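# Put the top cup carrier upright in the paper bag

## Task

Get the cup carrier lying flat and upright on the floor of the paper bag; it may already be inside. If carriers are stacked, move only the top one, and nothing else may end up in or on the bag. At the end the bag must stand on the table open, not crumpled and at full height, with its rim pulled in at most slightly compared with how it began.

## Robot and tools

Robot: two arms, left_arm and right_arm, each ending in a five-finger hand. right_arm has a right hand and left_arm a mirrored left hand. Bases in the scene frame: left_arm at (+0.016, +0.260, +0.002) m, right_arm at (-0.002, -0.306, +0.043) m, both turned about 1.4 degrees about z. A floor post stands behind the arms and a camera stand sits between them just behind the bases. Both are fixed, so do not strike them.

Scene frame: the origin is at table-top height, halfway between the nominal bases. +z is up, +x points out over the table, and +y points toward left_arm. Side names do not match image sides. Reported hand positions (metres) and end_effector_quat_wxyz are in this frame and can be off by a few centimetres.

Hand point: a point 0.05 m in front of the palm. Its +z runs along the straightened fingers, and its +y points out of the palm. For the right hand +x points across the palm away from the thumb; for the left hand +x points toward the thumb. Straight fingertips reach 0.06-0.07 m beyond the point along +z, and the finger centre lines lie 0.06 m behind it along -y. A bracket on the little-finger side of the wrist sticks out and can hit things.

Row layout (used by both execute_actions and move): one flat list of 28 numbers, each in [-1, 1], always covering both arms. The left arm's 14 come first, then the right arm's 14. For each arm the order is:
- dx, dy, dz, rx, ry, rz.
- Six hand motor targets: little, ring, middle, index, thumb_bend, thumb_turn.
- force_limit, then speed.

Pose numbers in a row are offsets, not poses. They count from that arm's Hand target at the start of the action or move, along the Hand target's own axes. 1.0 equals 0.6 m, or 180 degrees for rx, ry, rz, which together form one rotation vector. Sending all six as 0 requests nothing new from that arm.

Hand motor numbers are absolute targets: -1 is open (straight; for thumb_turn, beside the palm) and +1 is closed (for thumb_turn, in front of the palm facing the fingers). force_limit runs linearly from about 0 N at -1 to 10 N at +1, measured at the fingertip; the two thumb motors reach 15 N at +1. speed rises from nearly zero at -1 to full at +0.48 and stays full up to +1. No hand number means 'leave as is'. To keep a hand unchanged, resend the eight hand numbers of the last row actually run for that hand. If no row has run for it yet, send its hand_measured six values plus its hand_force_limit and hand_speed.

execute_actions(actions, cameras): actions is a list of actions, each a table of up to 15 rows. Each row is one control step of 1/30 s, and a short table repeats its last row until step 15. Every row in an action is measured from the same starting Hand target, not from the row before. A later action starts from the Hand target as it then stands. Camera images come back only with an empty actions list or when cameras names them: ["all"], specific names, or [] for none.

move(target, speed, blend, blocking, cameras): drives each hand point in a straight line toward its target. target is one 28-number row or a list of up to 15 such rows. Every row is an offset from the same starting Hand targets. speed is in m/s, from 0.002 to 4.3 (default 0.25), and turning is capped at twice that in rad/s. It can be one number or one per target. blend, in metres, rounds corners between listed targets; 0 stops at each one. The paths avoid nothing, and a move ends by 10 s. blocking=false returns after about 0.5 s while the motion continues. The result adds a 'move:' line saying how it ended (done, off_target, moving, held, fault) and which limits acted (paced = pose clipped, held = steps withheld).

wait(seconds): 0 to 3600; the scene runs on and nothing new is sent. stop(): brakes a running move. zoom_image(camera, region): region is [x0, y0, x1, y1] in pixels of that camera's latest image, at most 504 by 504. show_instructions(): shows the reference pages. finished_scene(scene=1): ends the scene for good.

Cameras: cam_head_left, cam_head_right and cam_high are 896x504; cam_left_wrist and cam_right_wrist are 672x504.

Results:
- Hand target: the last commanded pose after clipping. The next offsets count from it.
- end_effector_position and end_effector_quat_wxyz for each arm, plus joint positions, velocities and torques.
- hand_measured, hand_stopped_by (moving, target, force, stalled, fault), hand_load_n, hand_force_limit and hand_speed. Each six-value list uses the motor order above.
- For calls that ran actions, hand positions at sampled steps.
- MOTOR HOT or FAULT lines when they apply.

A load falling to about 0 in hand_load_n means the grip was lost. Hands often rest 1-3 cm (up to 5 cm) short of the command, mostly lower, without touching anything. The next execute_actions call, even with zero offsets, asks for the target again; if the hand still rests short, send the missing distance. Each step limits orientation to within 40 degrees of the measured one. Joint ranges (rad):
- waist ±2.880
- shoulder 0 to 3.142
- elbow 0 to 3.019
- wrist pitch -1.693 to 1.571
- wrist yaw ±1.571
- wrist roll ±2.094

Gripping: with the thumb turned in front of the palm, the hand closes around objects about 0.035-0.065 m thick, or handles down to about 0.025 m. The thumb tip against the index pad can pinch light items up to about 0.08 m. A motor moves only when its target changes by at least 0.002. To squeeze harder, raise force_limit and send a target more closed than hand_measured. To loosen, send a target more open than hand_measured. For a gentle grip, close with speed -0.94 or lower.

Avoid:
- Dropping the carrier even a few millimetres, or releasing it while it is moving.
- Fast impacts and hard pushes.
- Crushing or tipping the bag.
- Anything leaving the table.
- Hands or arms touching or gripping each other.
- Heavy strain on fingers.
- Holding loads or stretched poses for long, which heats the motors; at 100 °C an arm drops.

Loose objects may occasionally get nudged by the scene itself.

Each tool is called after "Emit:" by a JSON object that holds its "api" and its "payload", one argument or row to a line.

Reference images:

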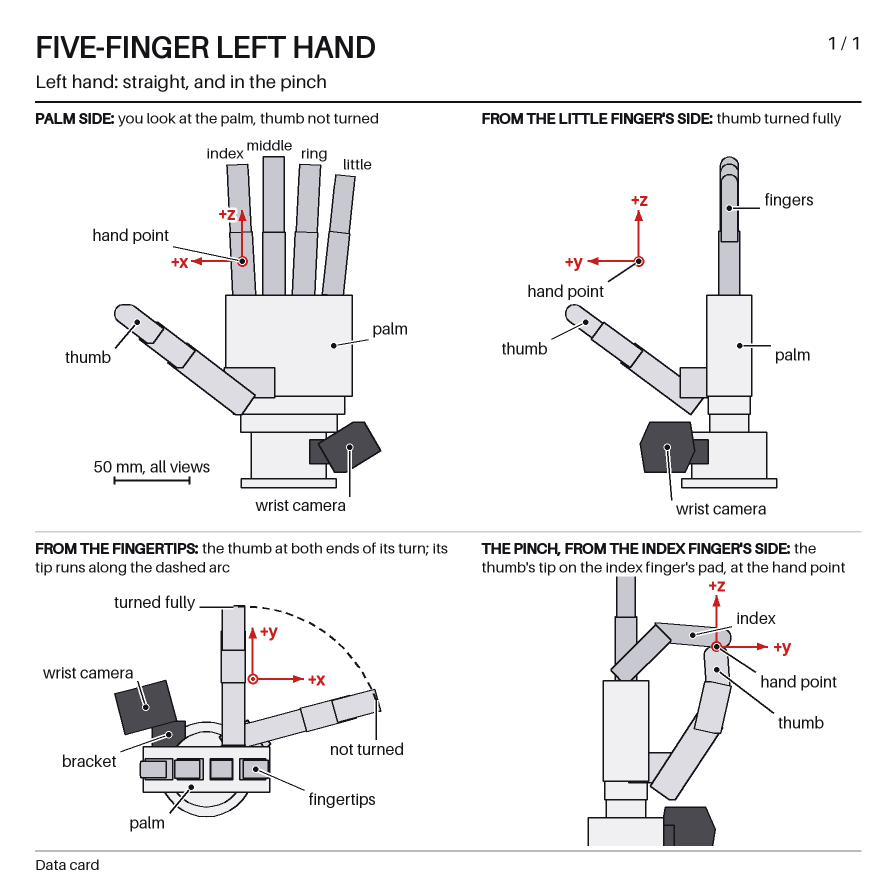

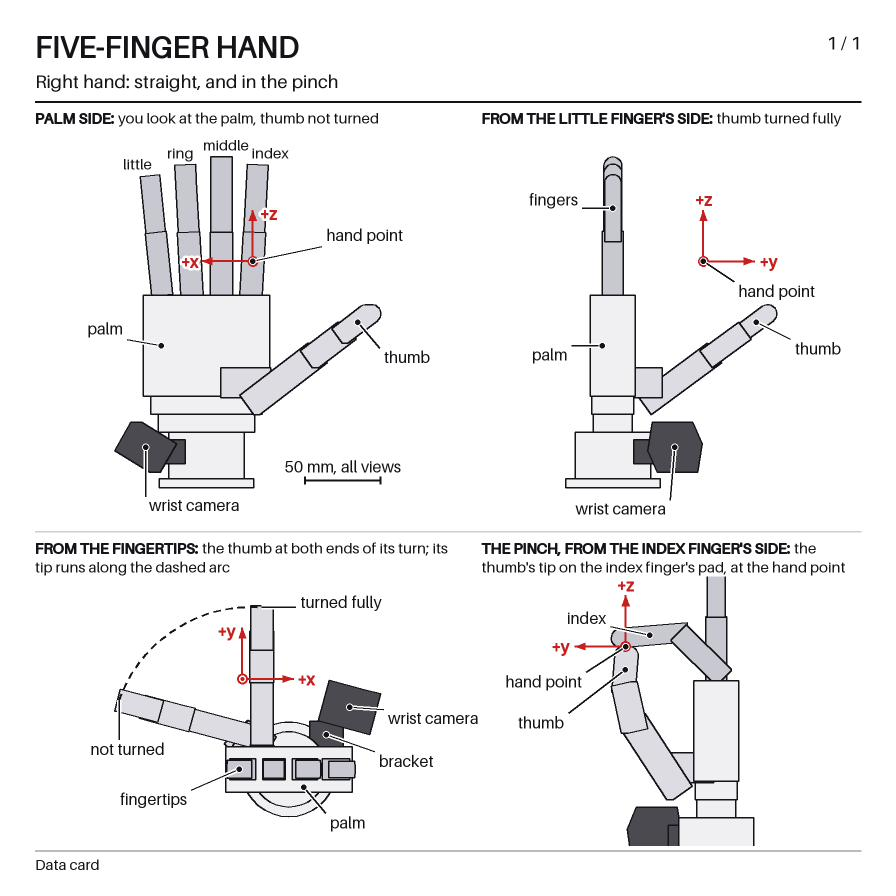

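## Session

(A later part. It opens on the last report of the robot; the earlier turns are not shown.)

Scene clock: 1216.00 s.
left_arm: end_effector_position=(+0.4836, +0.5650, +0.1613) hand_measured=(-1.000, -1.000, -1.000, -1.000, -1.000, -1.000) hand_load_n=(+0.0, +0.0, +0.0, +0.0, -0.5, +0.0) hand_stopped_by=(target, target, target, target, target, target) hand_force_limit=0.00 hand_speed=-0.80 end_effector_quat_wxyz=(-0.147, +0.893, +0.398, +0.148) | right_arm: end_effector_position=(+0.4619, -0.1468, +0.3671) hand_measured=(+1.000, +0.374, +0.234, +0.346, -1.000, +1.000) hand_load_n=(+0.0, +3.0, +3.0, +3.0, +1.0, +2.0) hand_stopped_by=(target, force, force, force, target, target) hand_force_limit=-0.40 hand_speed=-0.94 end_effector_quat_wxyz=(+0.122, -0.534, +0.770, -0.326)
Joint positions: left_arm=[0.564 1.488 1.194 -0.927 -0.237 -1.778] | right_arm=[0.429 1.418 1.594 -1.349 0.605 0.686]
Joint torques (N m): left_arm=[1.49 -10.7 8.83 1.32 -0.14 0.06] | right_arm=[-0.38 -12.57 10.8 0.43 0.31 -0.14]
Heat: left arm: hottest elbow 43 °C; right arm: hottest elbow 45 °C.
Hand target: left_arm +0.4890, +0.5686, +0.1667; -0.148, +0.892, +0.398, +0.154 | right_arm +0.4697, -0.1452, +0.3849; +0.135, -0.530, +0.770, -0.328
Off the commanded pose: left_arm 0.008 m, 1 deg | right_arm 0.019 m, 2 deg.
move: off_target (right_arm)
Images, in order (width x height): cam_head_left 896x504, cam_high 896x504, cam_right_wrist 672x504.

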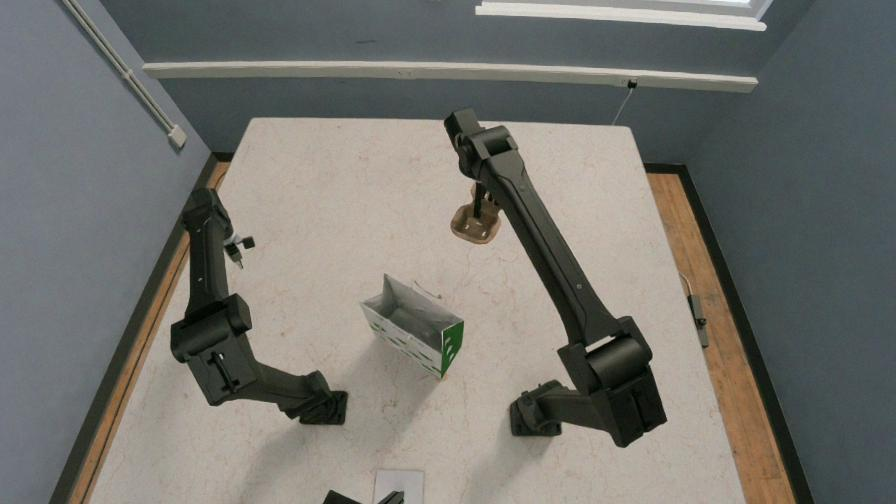

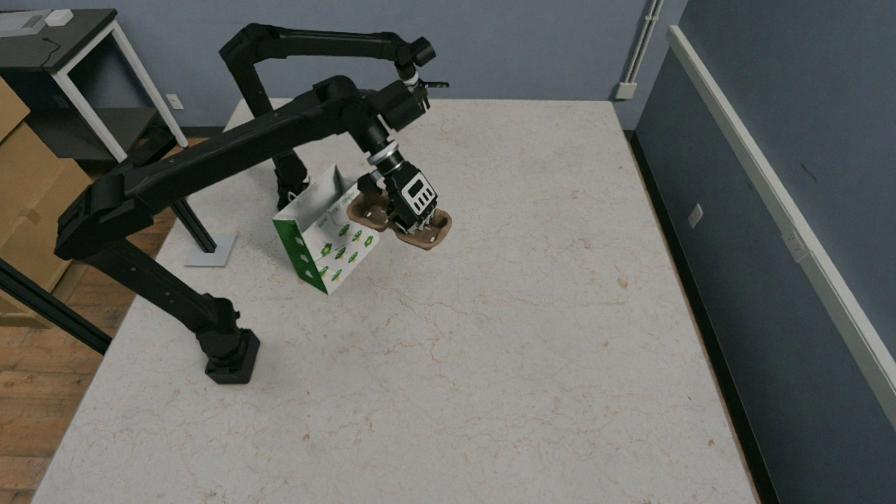

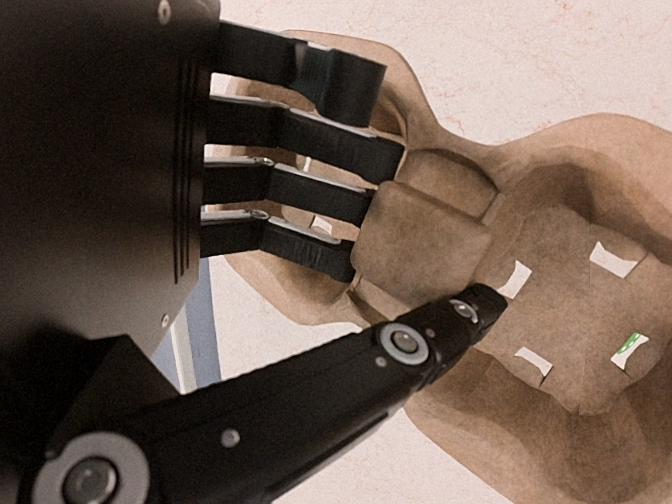

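Emit:
{"api": "move", "payload": {
  "target": [0,0,0,0,0,0,-1,-1,-1,-1,-1,-1,0,-0.8,-0.1585,0.4135,-0.3723,0.0647,-0.3004,-0.3464,1,0.55,0.55,0.55,-1,1,-0.4,-0.94],
  "speed": 0.14,
  "cameras": ["cam_right_wrist","cam_high","cam_head_left","cam_head_right"]
}}

Scene clock: 1234.50 s.
left_arm: end_effector_position=(+0.4836, +0.5650, +0.1613) hand_measured=(-1.000, -1.000, -1.000, -1.000, -1.000, -1.000) hand_load_n=(+0.0, +0.0, +0.0, +0.0, +0.0, +0.0) hand_stopped_by=(target, target, target, target, target, target) hand_force_limit=0.00 hand_speed=-0.80 end_effector_quat_wxyz=(-0.147, +0.893, +0.398, +0.148) | right_arm: end_effector_position=(+0.2024, +0.0713, +0.3711) hand_measured=(+1.000, +0.374, +0.234, +0.346, -1.000, +1.000) hand_load_n=(+0.0, +3.0, +3.0, +3.5, +1.0, +2.0) hand_stopped_by=(target, force, force, force, target, target) hand_force_limit=-0.40 hand_speed=-0.94 end_effector_quat_wxyz=(-0.308, +0.911, -0.230, +0.153)
Joint positions: left_arm=[0.564 1.488 1.194 -0.927 -0.237 -1.778] | right_arm=[1.049 1.151 1.338 -1.068 0.135 -0.052]
Joint torques (N m): left_arm=[0.62 -10.87 8.54 1.29 -0.1 0.06] | right_arm=[-0.32 -8.88 8.62 2.02 -0.04 -0.17]
Heat: left arm: hottest elbow 43 °C; right arm: hottest elbow 47 °C.
Hand target: left_arm +0.4890, +0.5686, +0.1667; -0.148, +0.892, +0.398, +0.154 | right_arm +0.2033, +0.0774, +0.3776; -0.319, +0.908, -0.223, +0.156
Off the commanded pose: left_arm 0.008 m, 1 deg | right_arm 0.009 m, 2 deg.
move: done
Images, in order (width x height): cam_head_left 896x504, cam_head_right 896x504, cam_high 896x504, cam_right_wrist 672x504.

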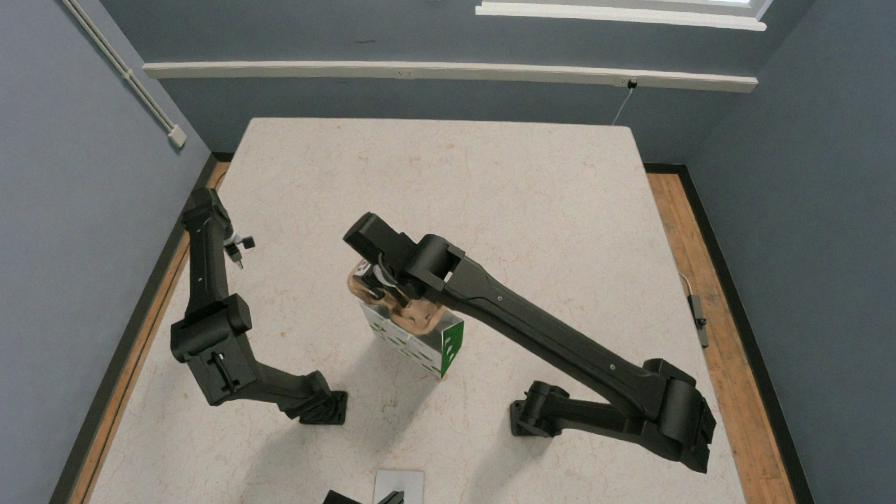

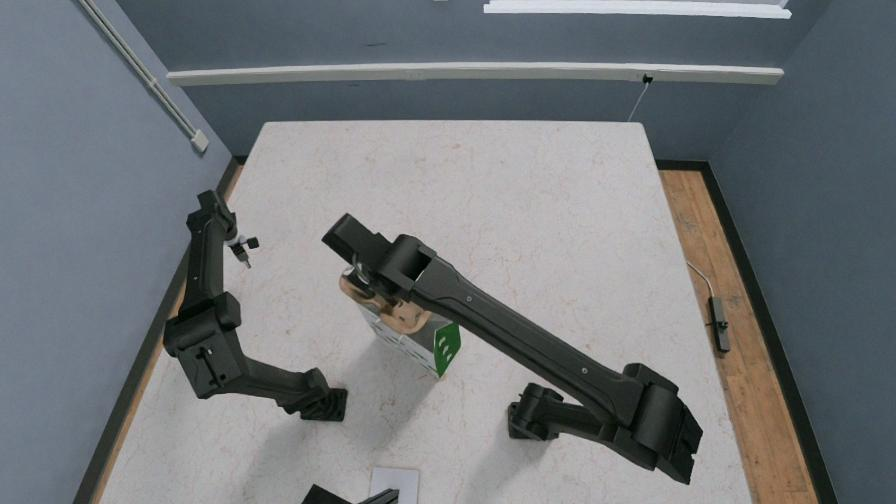

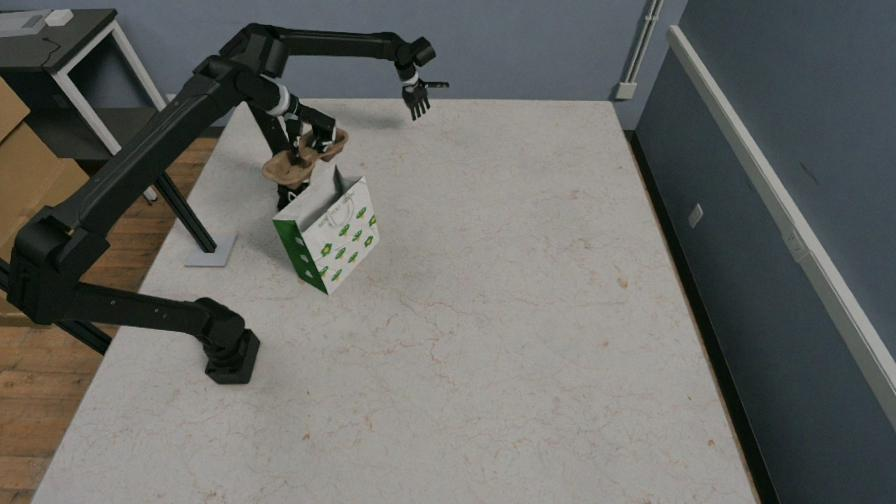

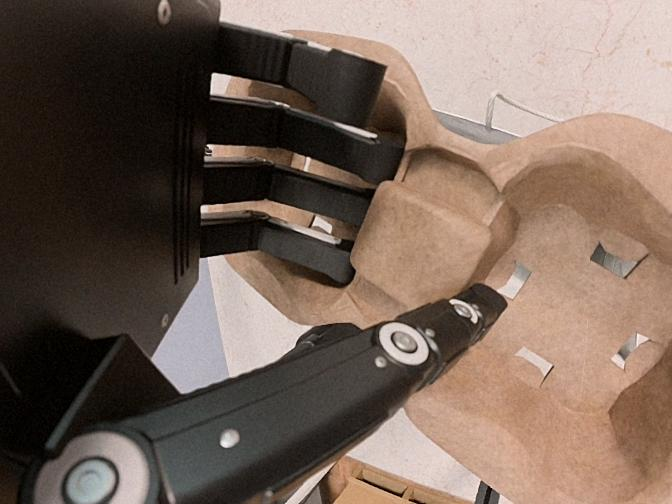

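Emit:
{"api": "zoom_image", "payload": {
  "camera": "cam_head_left",
  "region": [320, 230, 500, 390]
}}

Emit:
{"api": "zoom_image", "payload": {
  "camera": "cam_head_right",
  "region": [310, 230, 490, 390]
}}

Emit:
{"api": "zoom_image", "payload": {
  "camera": "cam_high",
  "region": [220, 70, 420, 310]
}}

Scaled by 2.800 from the camera's image (finer frame: 1280x720).

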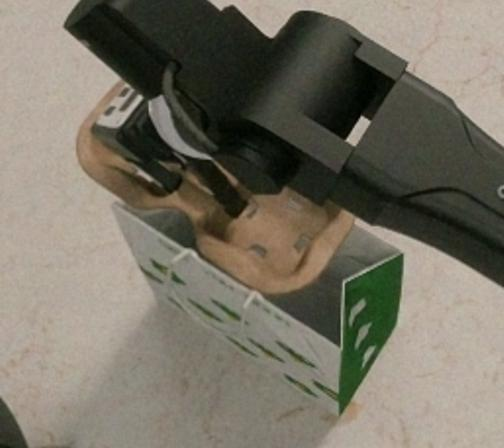

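Scaled by 2.800 from the camera's image (finer frame: 1280x720).

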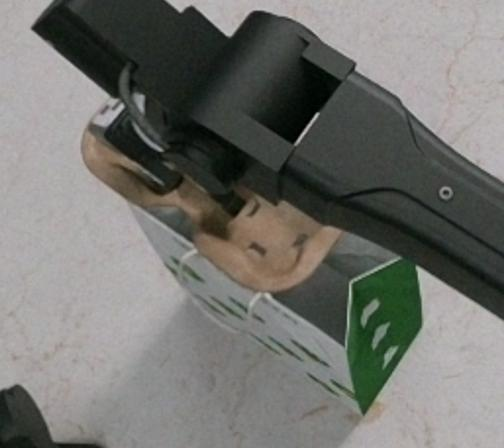

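Scaled by 2.100 from the camera's image (finer frame: 1280x720).

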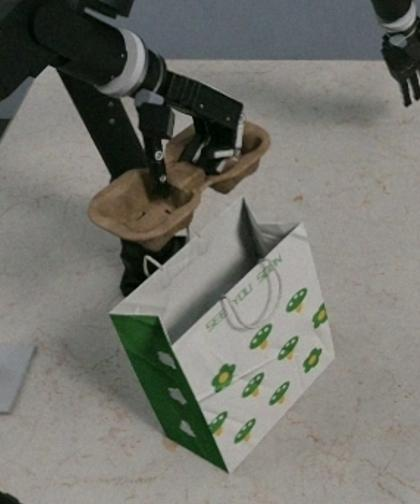

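Emit:
{"api": "move", "payload": {
  "target": [0,0,0,0,0,0,-1,-1,-1,-1,-1,-1,0,-0.8,-0.0155,0.0714,0.0823,0,0,0,1,0.55,0.55,0.55,-1,1,-0.4,-0.94],
  "speed": 0.08,
  "cameras": ["cam_right_wrist","cam_high","cam_head_left","cam_head_right"]
}}

Emit:
{"api": "zoom_image", "payload": {
  "camera": "cam_head_left",
  "region": [320, 230, 500, 390]
}}

Emit:
{"api": "zoom_image", "payload": {
  "camera": "cam_head_right",
  "region": [310, 230, 490, 390]
}}

Emit:
{"api": "zoom_image", "payload": {
  "camera": "cam_high",
  "region": [220, 70, 420, 310]
}}

Scene clock: 1264.47 s.
left_arm: end_effector_position=(+0.4836, +0.5650, +0.1613) hand_measured=(-1.000, -1.000, -1.000, -1.000, -1.000, -1.000) hand_load_n=(+0.0, +0.0, +0.0, +0.0, +0.0, +0.0) hand_stopped_by=(target, target, target, target, target, target) hand_force_limit=0.00 hand_speed=-0.80 end_effector_quat_wxyz=(-0.147, +0.893, +0.398, +0.148) | right_arm: end_effector_position=(+0.2034, +0.0731, +0.3002) hand_measured=(+1.000, +0.374, +0.234, +0.346, -1.000, +1.000) hand_load_n=(+0.0, +3.5, +3.0, +3.5, +1.0, +2.0) hand_stopped_by=(target, force, force, force, target, target) hand_force_limit=-0.40 hand_speed=-0.94 end_effector_quat_wxyz=(-0.302, +0.913, -0.230, +0.152)
Joint positions: left_arm=[0.564 1.488 1.194 -0.927 -0.237 -1.778] | right_arm=[1.049 1.146 1.152 -0.898 0.135 -0.052]
Joint torques (N m): left_arm=[0.79 -10.58 8.77 1.22 -0.14 0.08] | right_arm=[-0.32 -10.29 8.43 1.95 0.01 -0.15]
Heat: left arm: hottest elbow 43 °C; right arm: hottest elbow 48 °C.
Hand target: left_arm +0.4890, +0.5686, +0.1667; -0.148, +0.892, +0.398, +0.154 | right_arm +0.2032, +0.0774, +0.3114; -0.319, +0.908, -0.223, +0.156
Off the commanded pose: left_arm 0.008 m, 1 deg | right_arm 0.012 m, 2 deg.
move: off_target (right_arm)
Images, in order (width x height): cam_head_left 896x504, cam_head_right 896x504, cam_high 896x504, cam_right_wrist 672x504.

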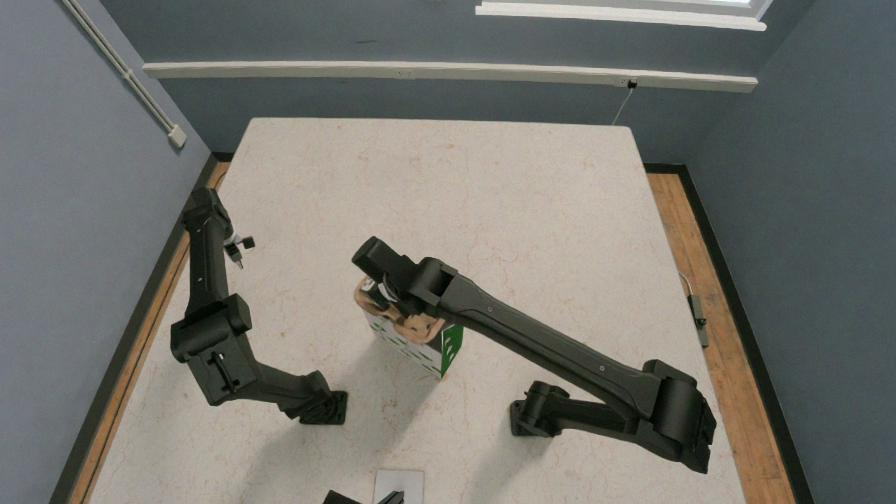

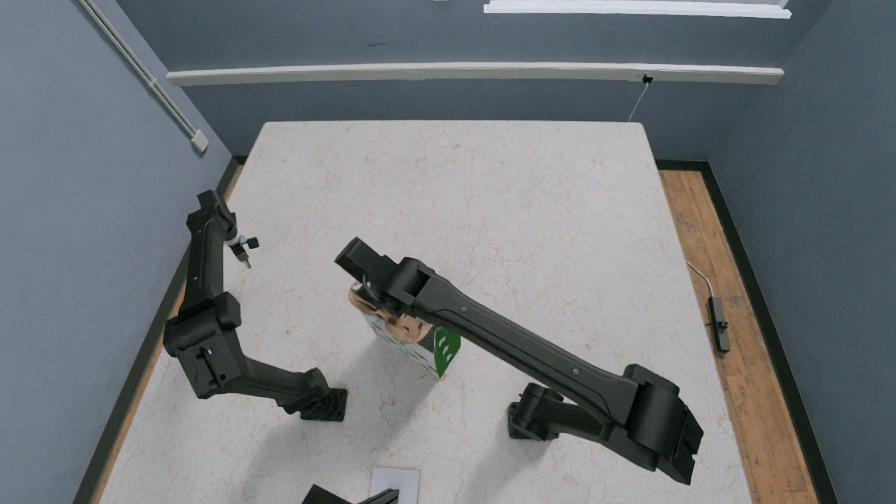

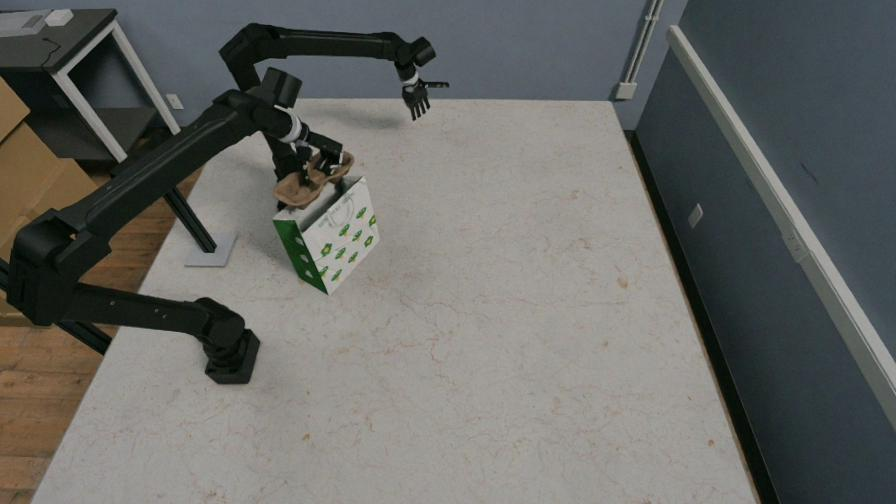

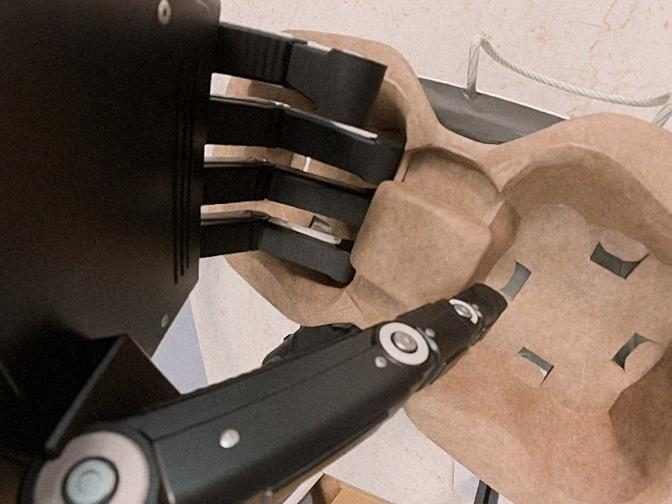

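Scaled by 2.800 from the camera's image (finer frame: 1280x720).

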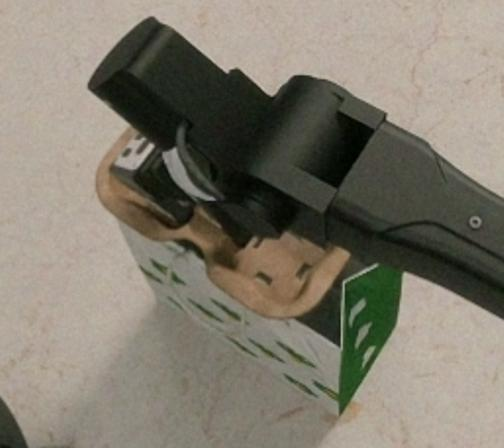

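Scaled by 2.800 from the camera's image (finer frame: 1280x720).

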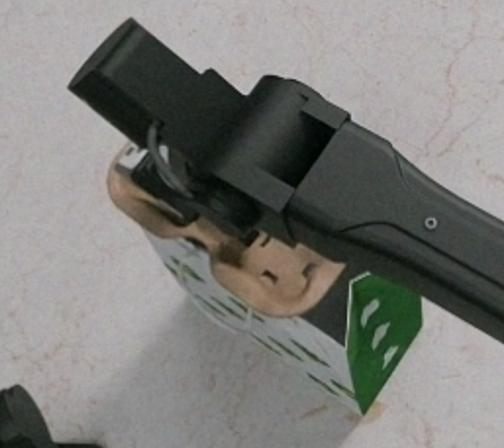

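Scaled by 2.100 from the camera's image (finer frame: 1280x720).

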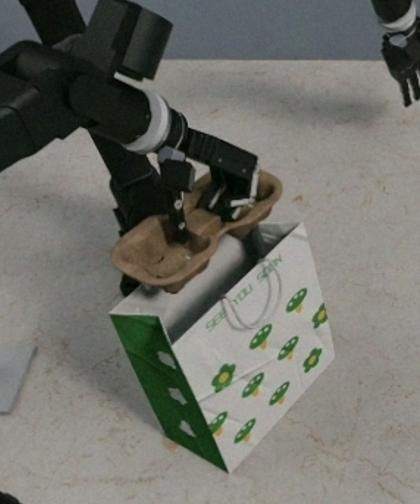

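Emit:
{"api": "zoom_image", "payload": {
  "camera": "cam_high",
  "region": [260, 140, 380, 260]
}}

Emit:
{"api": "zoom_image", "payload": {
  "camera": "cam_head_left",
  "region": [340, 260, 480, 370]
}}

Emit:
{"api": "zoom_image", "payload": {
  "camera": "cam_head_right",
  "region": [335, 260, 475, 370]
}}

Scaled by 4.200 from the camera's image (finer frame: 1280x720).

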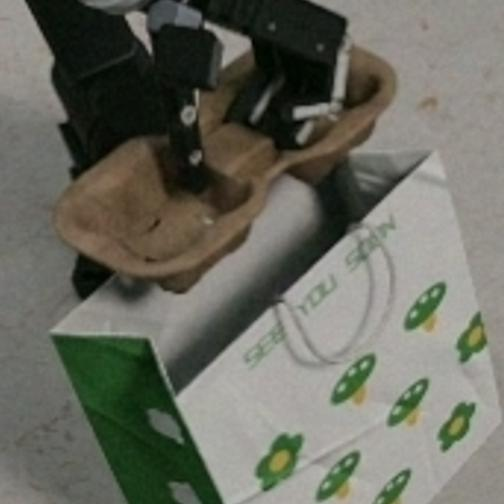

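Scaled by 3.600 from the camera's image (finer frame: 1280x720).

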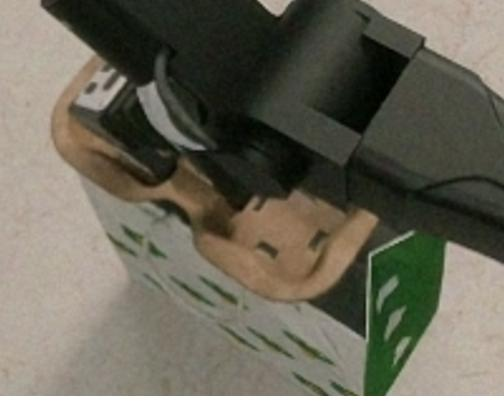

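Scaled by 3.600 from the camera's image (finer frame: 1280x720).

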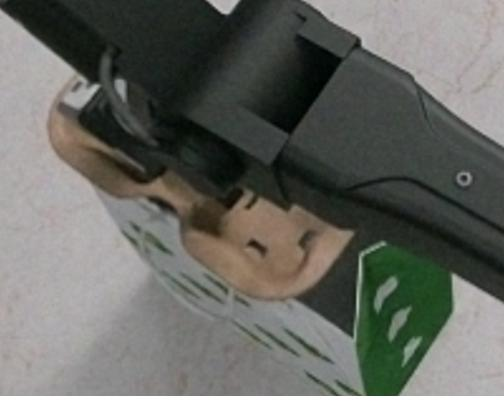

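Emit:
{"api": "zoom_image", "payload": {
  "camera": "cam_right_wrist",
  "region": [380, 20, 672, 240]
}}

Scaled by 1.726 from the camera's image (finer frame: 960x720).

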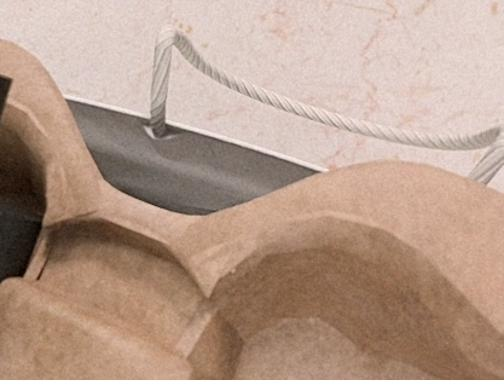

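Emit:
{"api": "move", "payload": {
  "target": [0,0,0,0,0,0,-1,-1,-1,-1,-1,-1,0,-0.8,0.012,0.0408,0.0113,0,0,0,1,0.55,0.55,0.55,-1,1,-0.4,-0.94],
  "speed": 0.06,
  "cameras": ["cam_right_wrist","cam_high","cam_head_left"]
}}

Emit:
{"api": "zoom_image", "payload": {
  "camera": "cam_high",
  "region": [260, 140, 380, 260]
}}

Emit:
{"api": "zoom_image", "payload": {
  "camera": "cam_head_left",
  "region": [340, 260, 480, 370]
}}

Emit:
{"api": "zoom_image", "payload": {
  "camera": "cam_right_wrist",
  "region": [380, 0, 672, 240]
}}

Scene clock: 1391.70 s.
left_arm: end_effector_position=(+0.4836, +0.5650, +0.1613) hand_measured=(-1.000, -1.000, -1.000, -1.000, -1.000, -1.000) hand_load_n=(+0.0, +0.0, +0.0, +0.0, -0.5, +0.0) hand_stopped_by=(target, target, target, target, target, target) hand_force_limit=0.00 hand_speed=-0.80 end_effector_quat_wxyz=(-0.147, +0.893, +0.398, +0.148) | right_arm: end_effector_position=(+0.2001, +0.0585, +0.2812) hand_measured=(+1.000, +0.374, +0.234, +0.346, -1.000, +1.000) hand_load_n=(+0.0, +3.0, +3.0, +3.0, +1.0, +1.5) hand_stopped_by=(target, force, force, force, target, target) hand_force_limit=-0.40 hand_speed=-0.94 end_effector_quat_wxyz=(-0.304, +0.914, -0.224, +0.150)
Joint positions: left_arm=[0.564 1.488 1.194 -0.927 -0.237 -1.778] | right_arm=[1.034 1.107 1.073 -0.855 0.118 -0.073]
Joint torques (N m): left_arm=[0.97 -10.87 8.55 1.29 -0.14 0.09] | right_arm=[-1.67 -9.7 8.28 2.04 -0.07 -0.18]
Heat: left arm: hottest elbow 44 °C; right arm: hottest elbow 49 °C.
Hand target: left_arm +0.4890, +0.5686, +0.1667; -0.148, +0.892, +0.398, +0.154 | right_arm +0.2047, +0.0601, +0.2915; -0.319, +0.908, -0.223, +0.156
Off the commanded pose: left_arm 0.008 m, 1 deg | right_arm 0.011 m, 2 deg.
move: off_target (right_arm)
Images, in order (width x height): cam_head_left 896x504, cam_high 896x504, cam_right_wrist 672x504.

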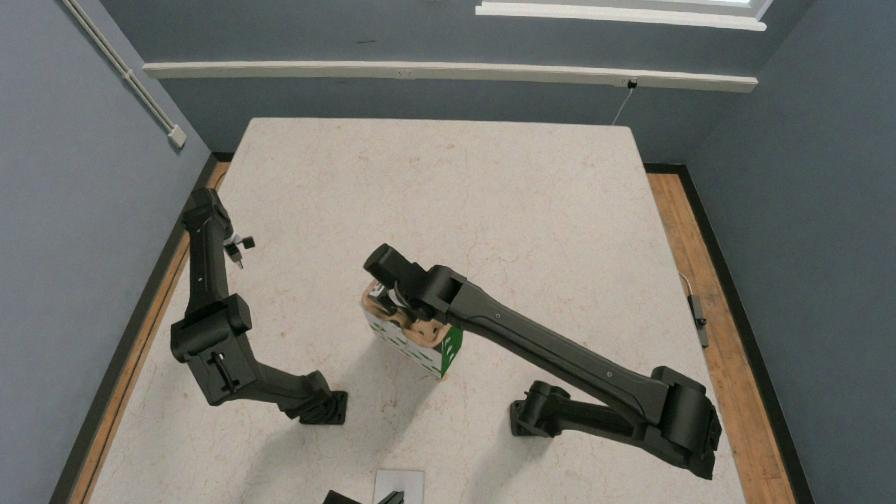

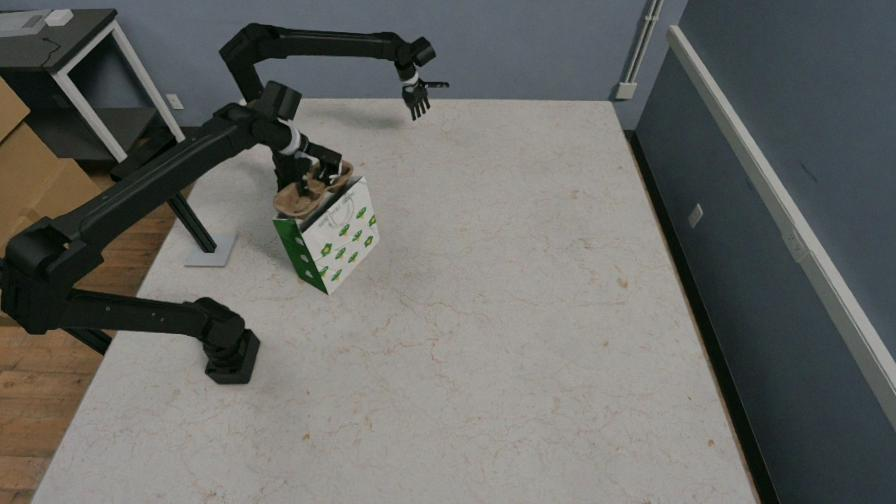

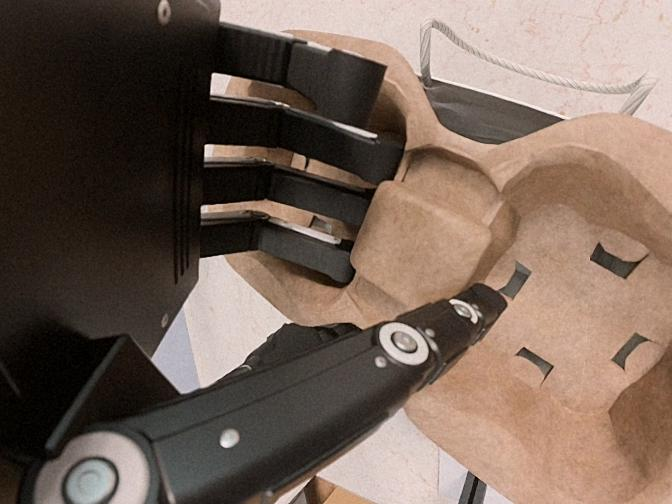

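Scaled by 4.200 from the camera's image (finer frame: 1280x720).

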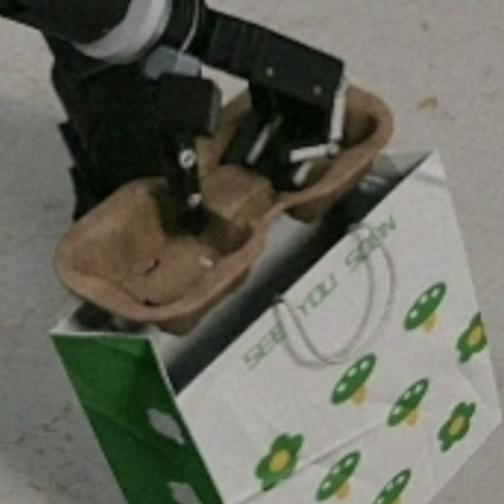

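Scaled by 3.600 from the camera's image (finer frame: 1280x720).

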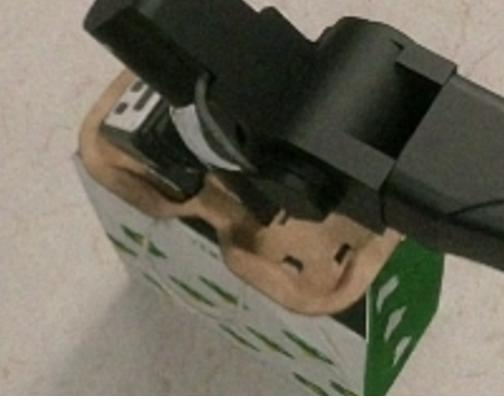

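Scaled by 1.726 from the camera's image (finer frame: 960x720).

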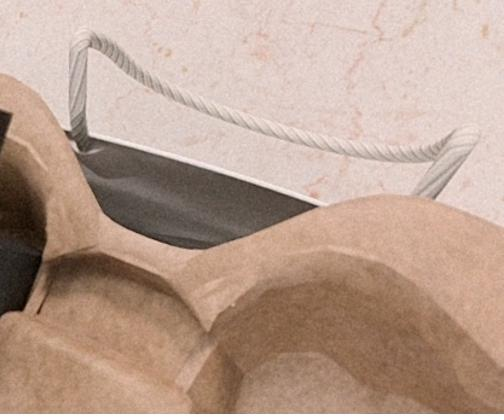

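Emit:
{"api": "move", "payload": {
  "target": [0,0,0,0,0,0,-1,-1,-1,-1,-1,-1,0,-0.8,0.0042,0.039,0.036,0,0,0,1,0.55,0.55,0.55,-1,1,-0.4,-0.94],
  "speed": 0.05,
  "cameras": ["cam_right_wrist","cam_high","cam_head_left"]
}}

Emit:
{"api": "zoom_image", "payload": {
  "camera": "cam_high",
  "region": [250, 140, 390, 310]
}}

Emit:
{"api": "zoom_image", "payload": {
  "camera": "cam_head_left",
  "region": [340, 260, 480, 390]
}}

Emit:
{"api": "zoom_image", "payload": {
  "camera": "cam_right_wrist",
  "region": [380, 0, 672, 240]
}}

Scene clock: 1423.00 s.
left_arm: end_effector_position=(+0.4836, +0.5650, +0.1613) hand_measured=(-1.000, -1.000, -1.000, -1.000, -1.000, -1.000) hand_load_n=(+0.0, +0.0, +0.0, +0.0, -0.5, +0.0) hand_stopped_by=(target, target, target, target, target, target) hand_force_limit=0.00 hand_speed=-0.80 end_effector_quat_wxyz=(-0.147, +0.893, +0.398, +0.148) | right_arm: end_effector_position=(+0.2040, +0.0520, +0.2511) hand_measured=(+1.000, +0.374, +0.234, +0.346, -1.000, +1.000) hand_load_n=(+0.0, +3.0, +3.0, +3.5, +1.0, +1.5) hand_stopped_by=(target, force, force, force, target, target) hand_force_limit=-0.40 hand_speed=-0.94 end_effector_quat_wxyz=(-0.305, +0.914, -0.224, +0.149)
Joint positions: left_arm=[0.564 1.488 1.194 -0.927 -0.237 -1.778] | right_arm=[1.014 1.102 0.989 -0.773 0.105 -0.089]
Joint torques (N m): left_arm=[1.38 -10.52 8.7 1.06 -0.13 0.07] | right_arm=[-1.26 -9.64 8.13 1.98 -0.04 -0.16]
Heat: left arm: hottest elbow 44 °C; right arm: hottest elbow 49 °C.
Hand target: left_arm +0.4890, +0.5686, +0.1667; -0.148, +0.892, +0.398, +0.154 | right_arm +0.2090, +0.0535, +0.2604; -0.319, +0.908, -0.223, +0.156
Off the commanded pose: left_arm 0.008 m, 1 deg | right_arm 0.011 m, 2 deg.
move: off_target (right_arm)
Images, in order (width x height): cam_head_left 896x504, cam_high 896x504, cam_right_wrist 672x504.

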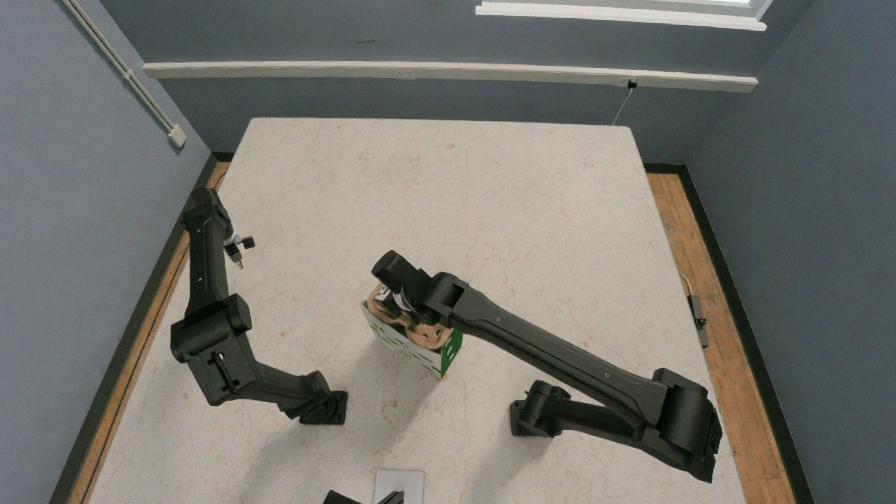

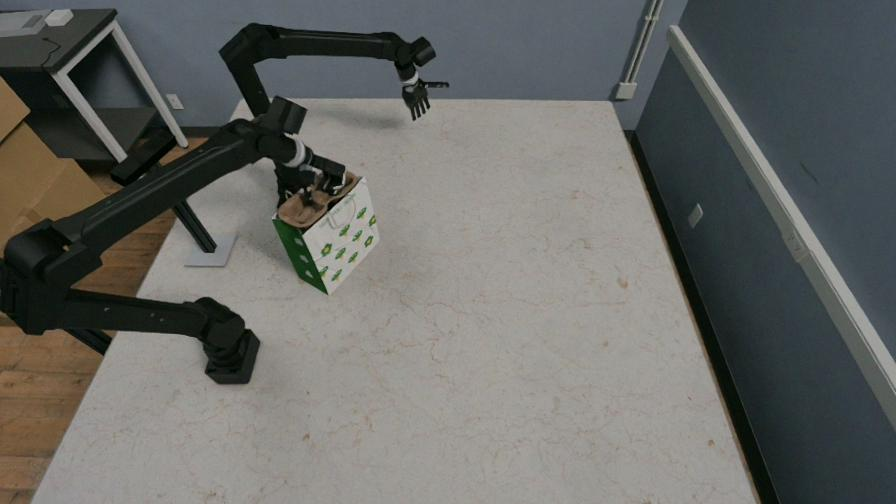

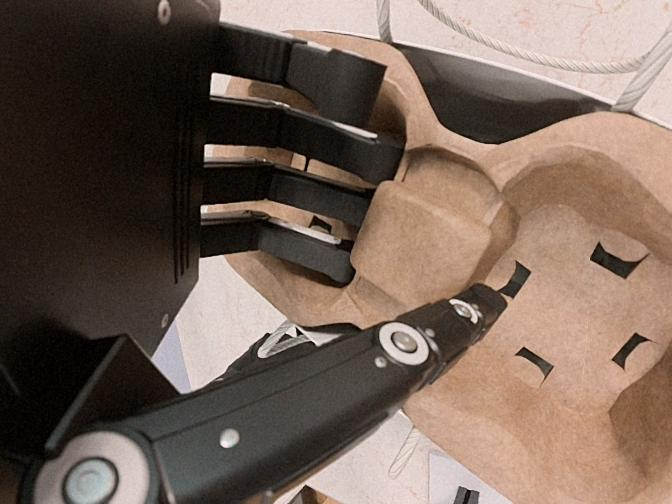

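Scaled by 2.965 from the camera's image (finer frame: 1280x720).

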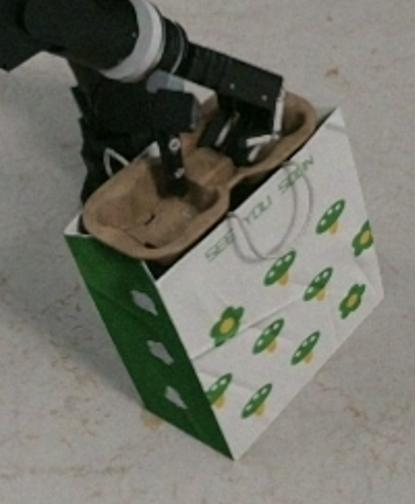

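Scaled by 3.600 from the camera's image (finer frame: 1280x720).

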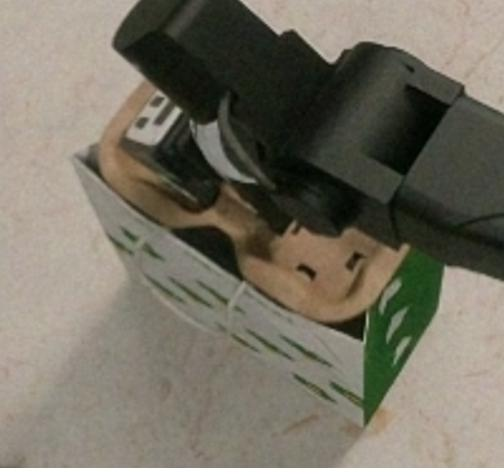

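Scaled by 1.726 from the camera's image (finer frame: 960x720).

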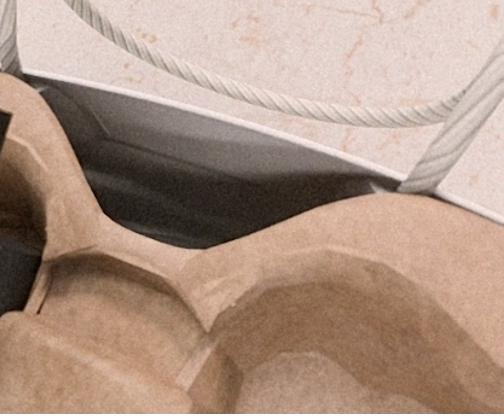

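Emit:
{"api": "move", "payload": {
  "target": [0,0,0,0,0,0,-1,-1,-1,-1,-1,-1,0,-0.8,-0.007,0.0325,0.0375,0,0,0,1,0.55,0.55,0.55,-1,1,-0.4,-0.94],
  "speed": 0.05,
  "cameras": ["cam_right_wrist","cam_high","cam_head_left"]
}}

Emit:
{"api": "zoom_image", "payload": {
  "camera": "cam_high",
  "region": [250, 140, 390, 310]
}}

Emit:
{"api": "zoom_image", "payload": {
  "camera": "cam_head_left",
  "region": [340, 260, 480, 390]
}}

Emit:
{"api": "zoom_image", "payload": {
  "camera": "cam_right_wrist",
  "region": [380, 0, 672, 240]
}}

Scene clock: 1435.70 s.
left_arm: end_effector_position=(+0.4836, +0.5650, +0.1613) hand_measured=(-1.000, -1.000, -1.000, -1.000, -1.000, -1.000) hand_load_n=(+0.0, +0.0, +0.0, +0.0, +0.0, +0.0) hand_stopped_by=(target, target, target, target, target, target) hand_force_limit=0.00 hand_speed=-0.80 end_effector_quat_wxyz=(-0.147, +0.893, +0.398, +0.148) | right_arm: end_effector_position=(+0.2081, +0.0594, +0.2450) hand_measured=(+1.000, +0.374, +0.234, +0.346, -1.000, +1.000) hand_load_n=(+0.0, +2.5, +2.0, +1.5, +1.0, +2.0) hand_stopped_by=(target, force, force, force, target, target) hand_force_limit=-0.40 hand_speed=-0.94 end_effector_quat_wxyz=(-0.332, +0.903, -0.222, +0.157)
Joint positions: left_arm=[0.564 1.488 1.194 -0.927 -0.237 -1.778] | right_arm=[1.014 1.088 0.943 -0.678 0.103 -0.09]
Joint torques (N m): left_arm=[1.67 -10.4 8.75 1.1 -0.13 0.06] | right_arm=[-1.49 -6.95 6.37 1.43 -0.04 -0.15]
Heat: left arm: hottest elbow 44 °C; right arm: hottest elbow 49 °C.
Hand target: left_arm +0.4890, +0.5686, +0.1667; -0.148, +0.892, +0.398, +0.154 | right_arm +0.2090, +0.0535, +0.2305; -0.319, +0.908, -0.223, +0.156
Off the commanded pose: left_arm 0.008 m, 1 deg | right_arm 0.016 m, 2 deg.
move: off_target (right_arm)
Images, in order (width x height): cam_head_left 896x504, cam_high 896x504, cam_right_wrist 672x504.

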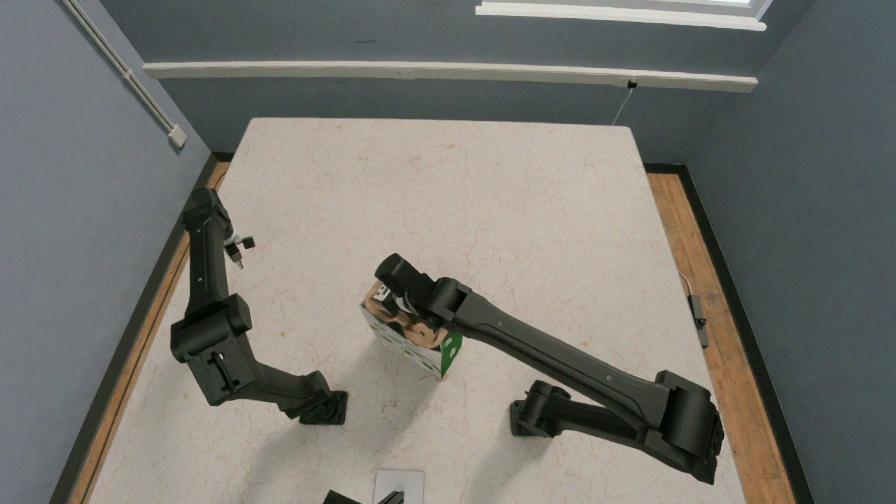

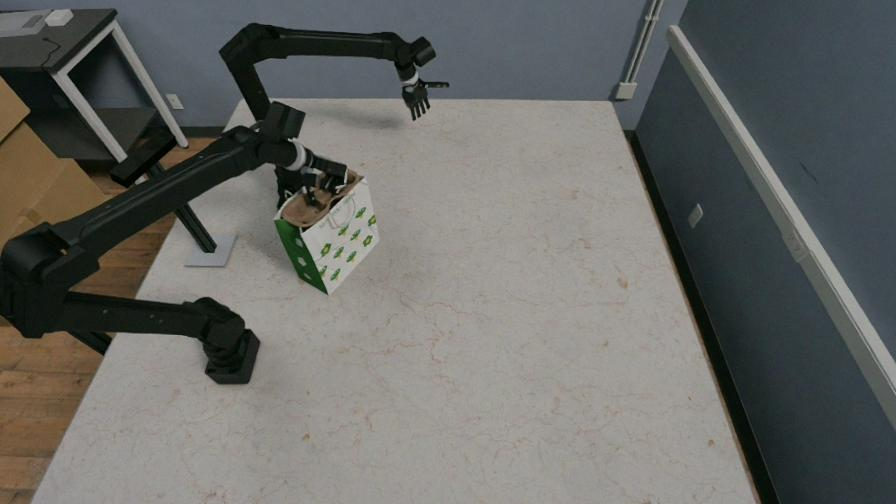

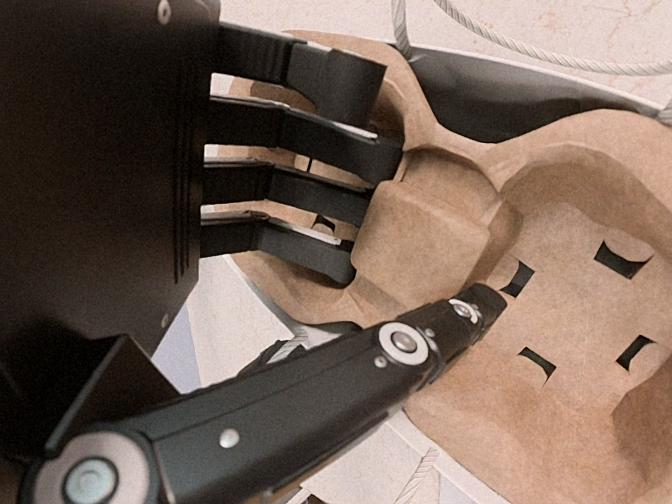

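Scaled by 2.965 from the camera's image (finer frame: 1280x720).

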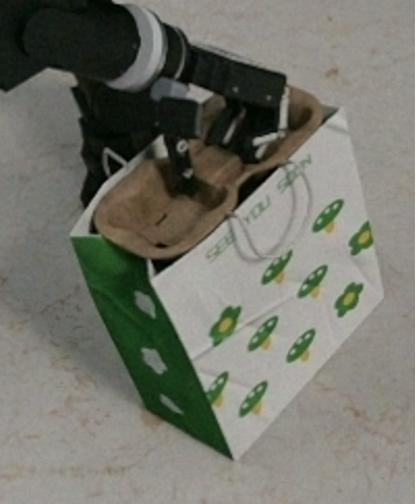

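Scaled by 3.600 from the camera's image (finer frame: 1280x720).

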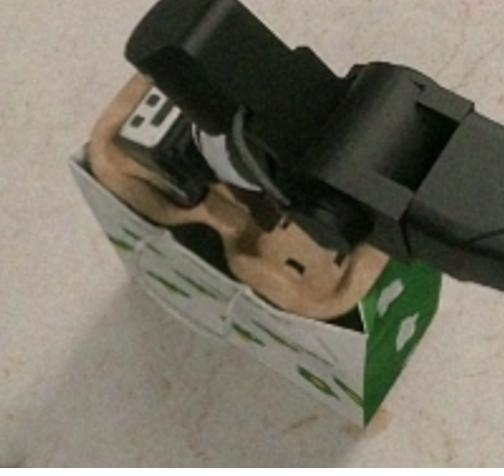

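Scaled by 1.726 from the camera's image (finer frame: 960x720).

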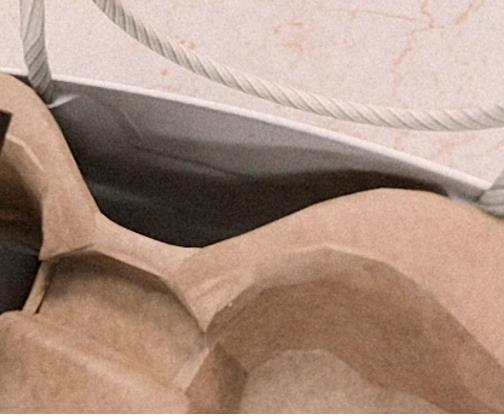

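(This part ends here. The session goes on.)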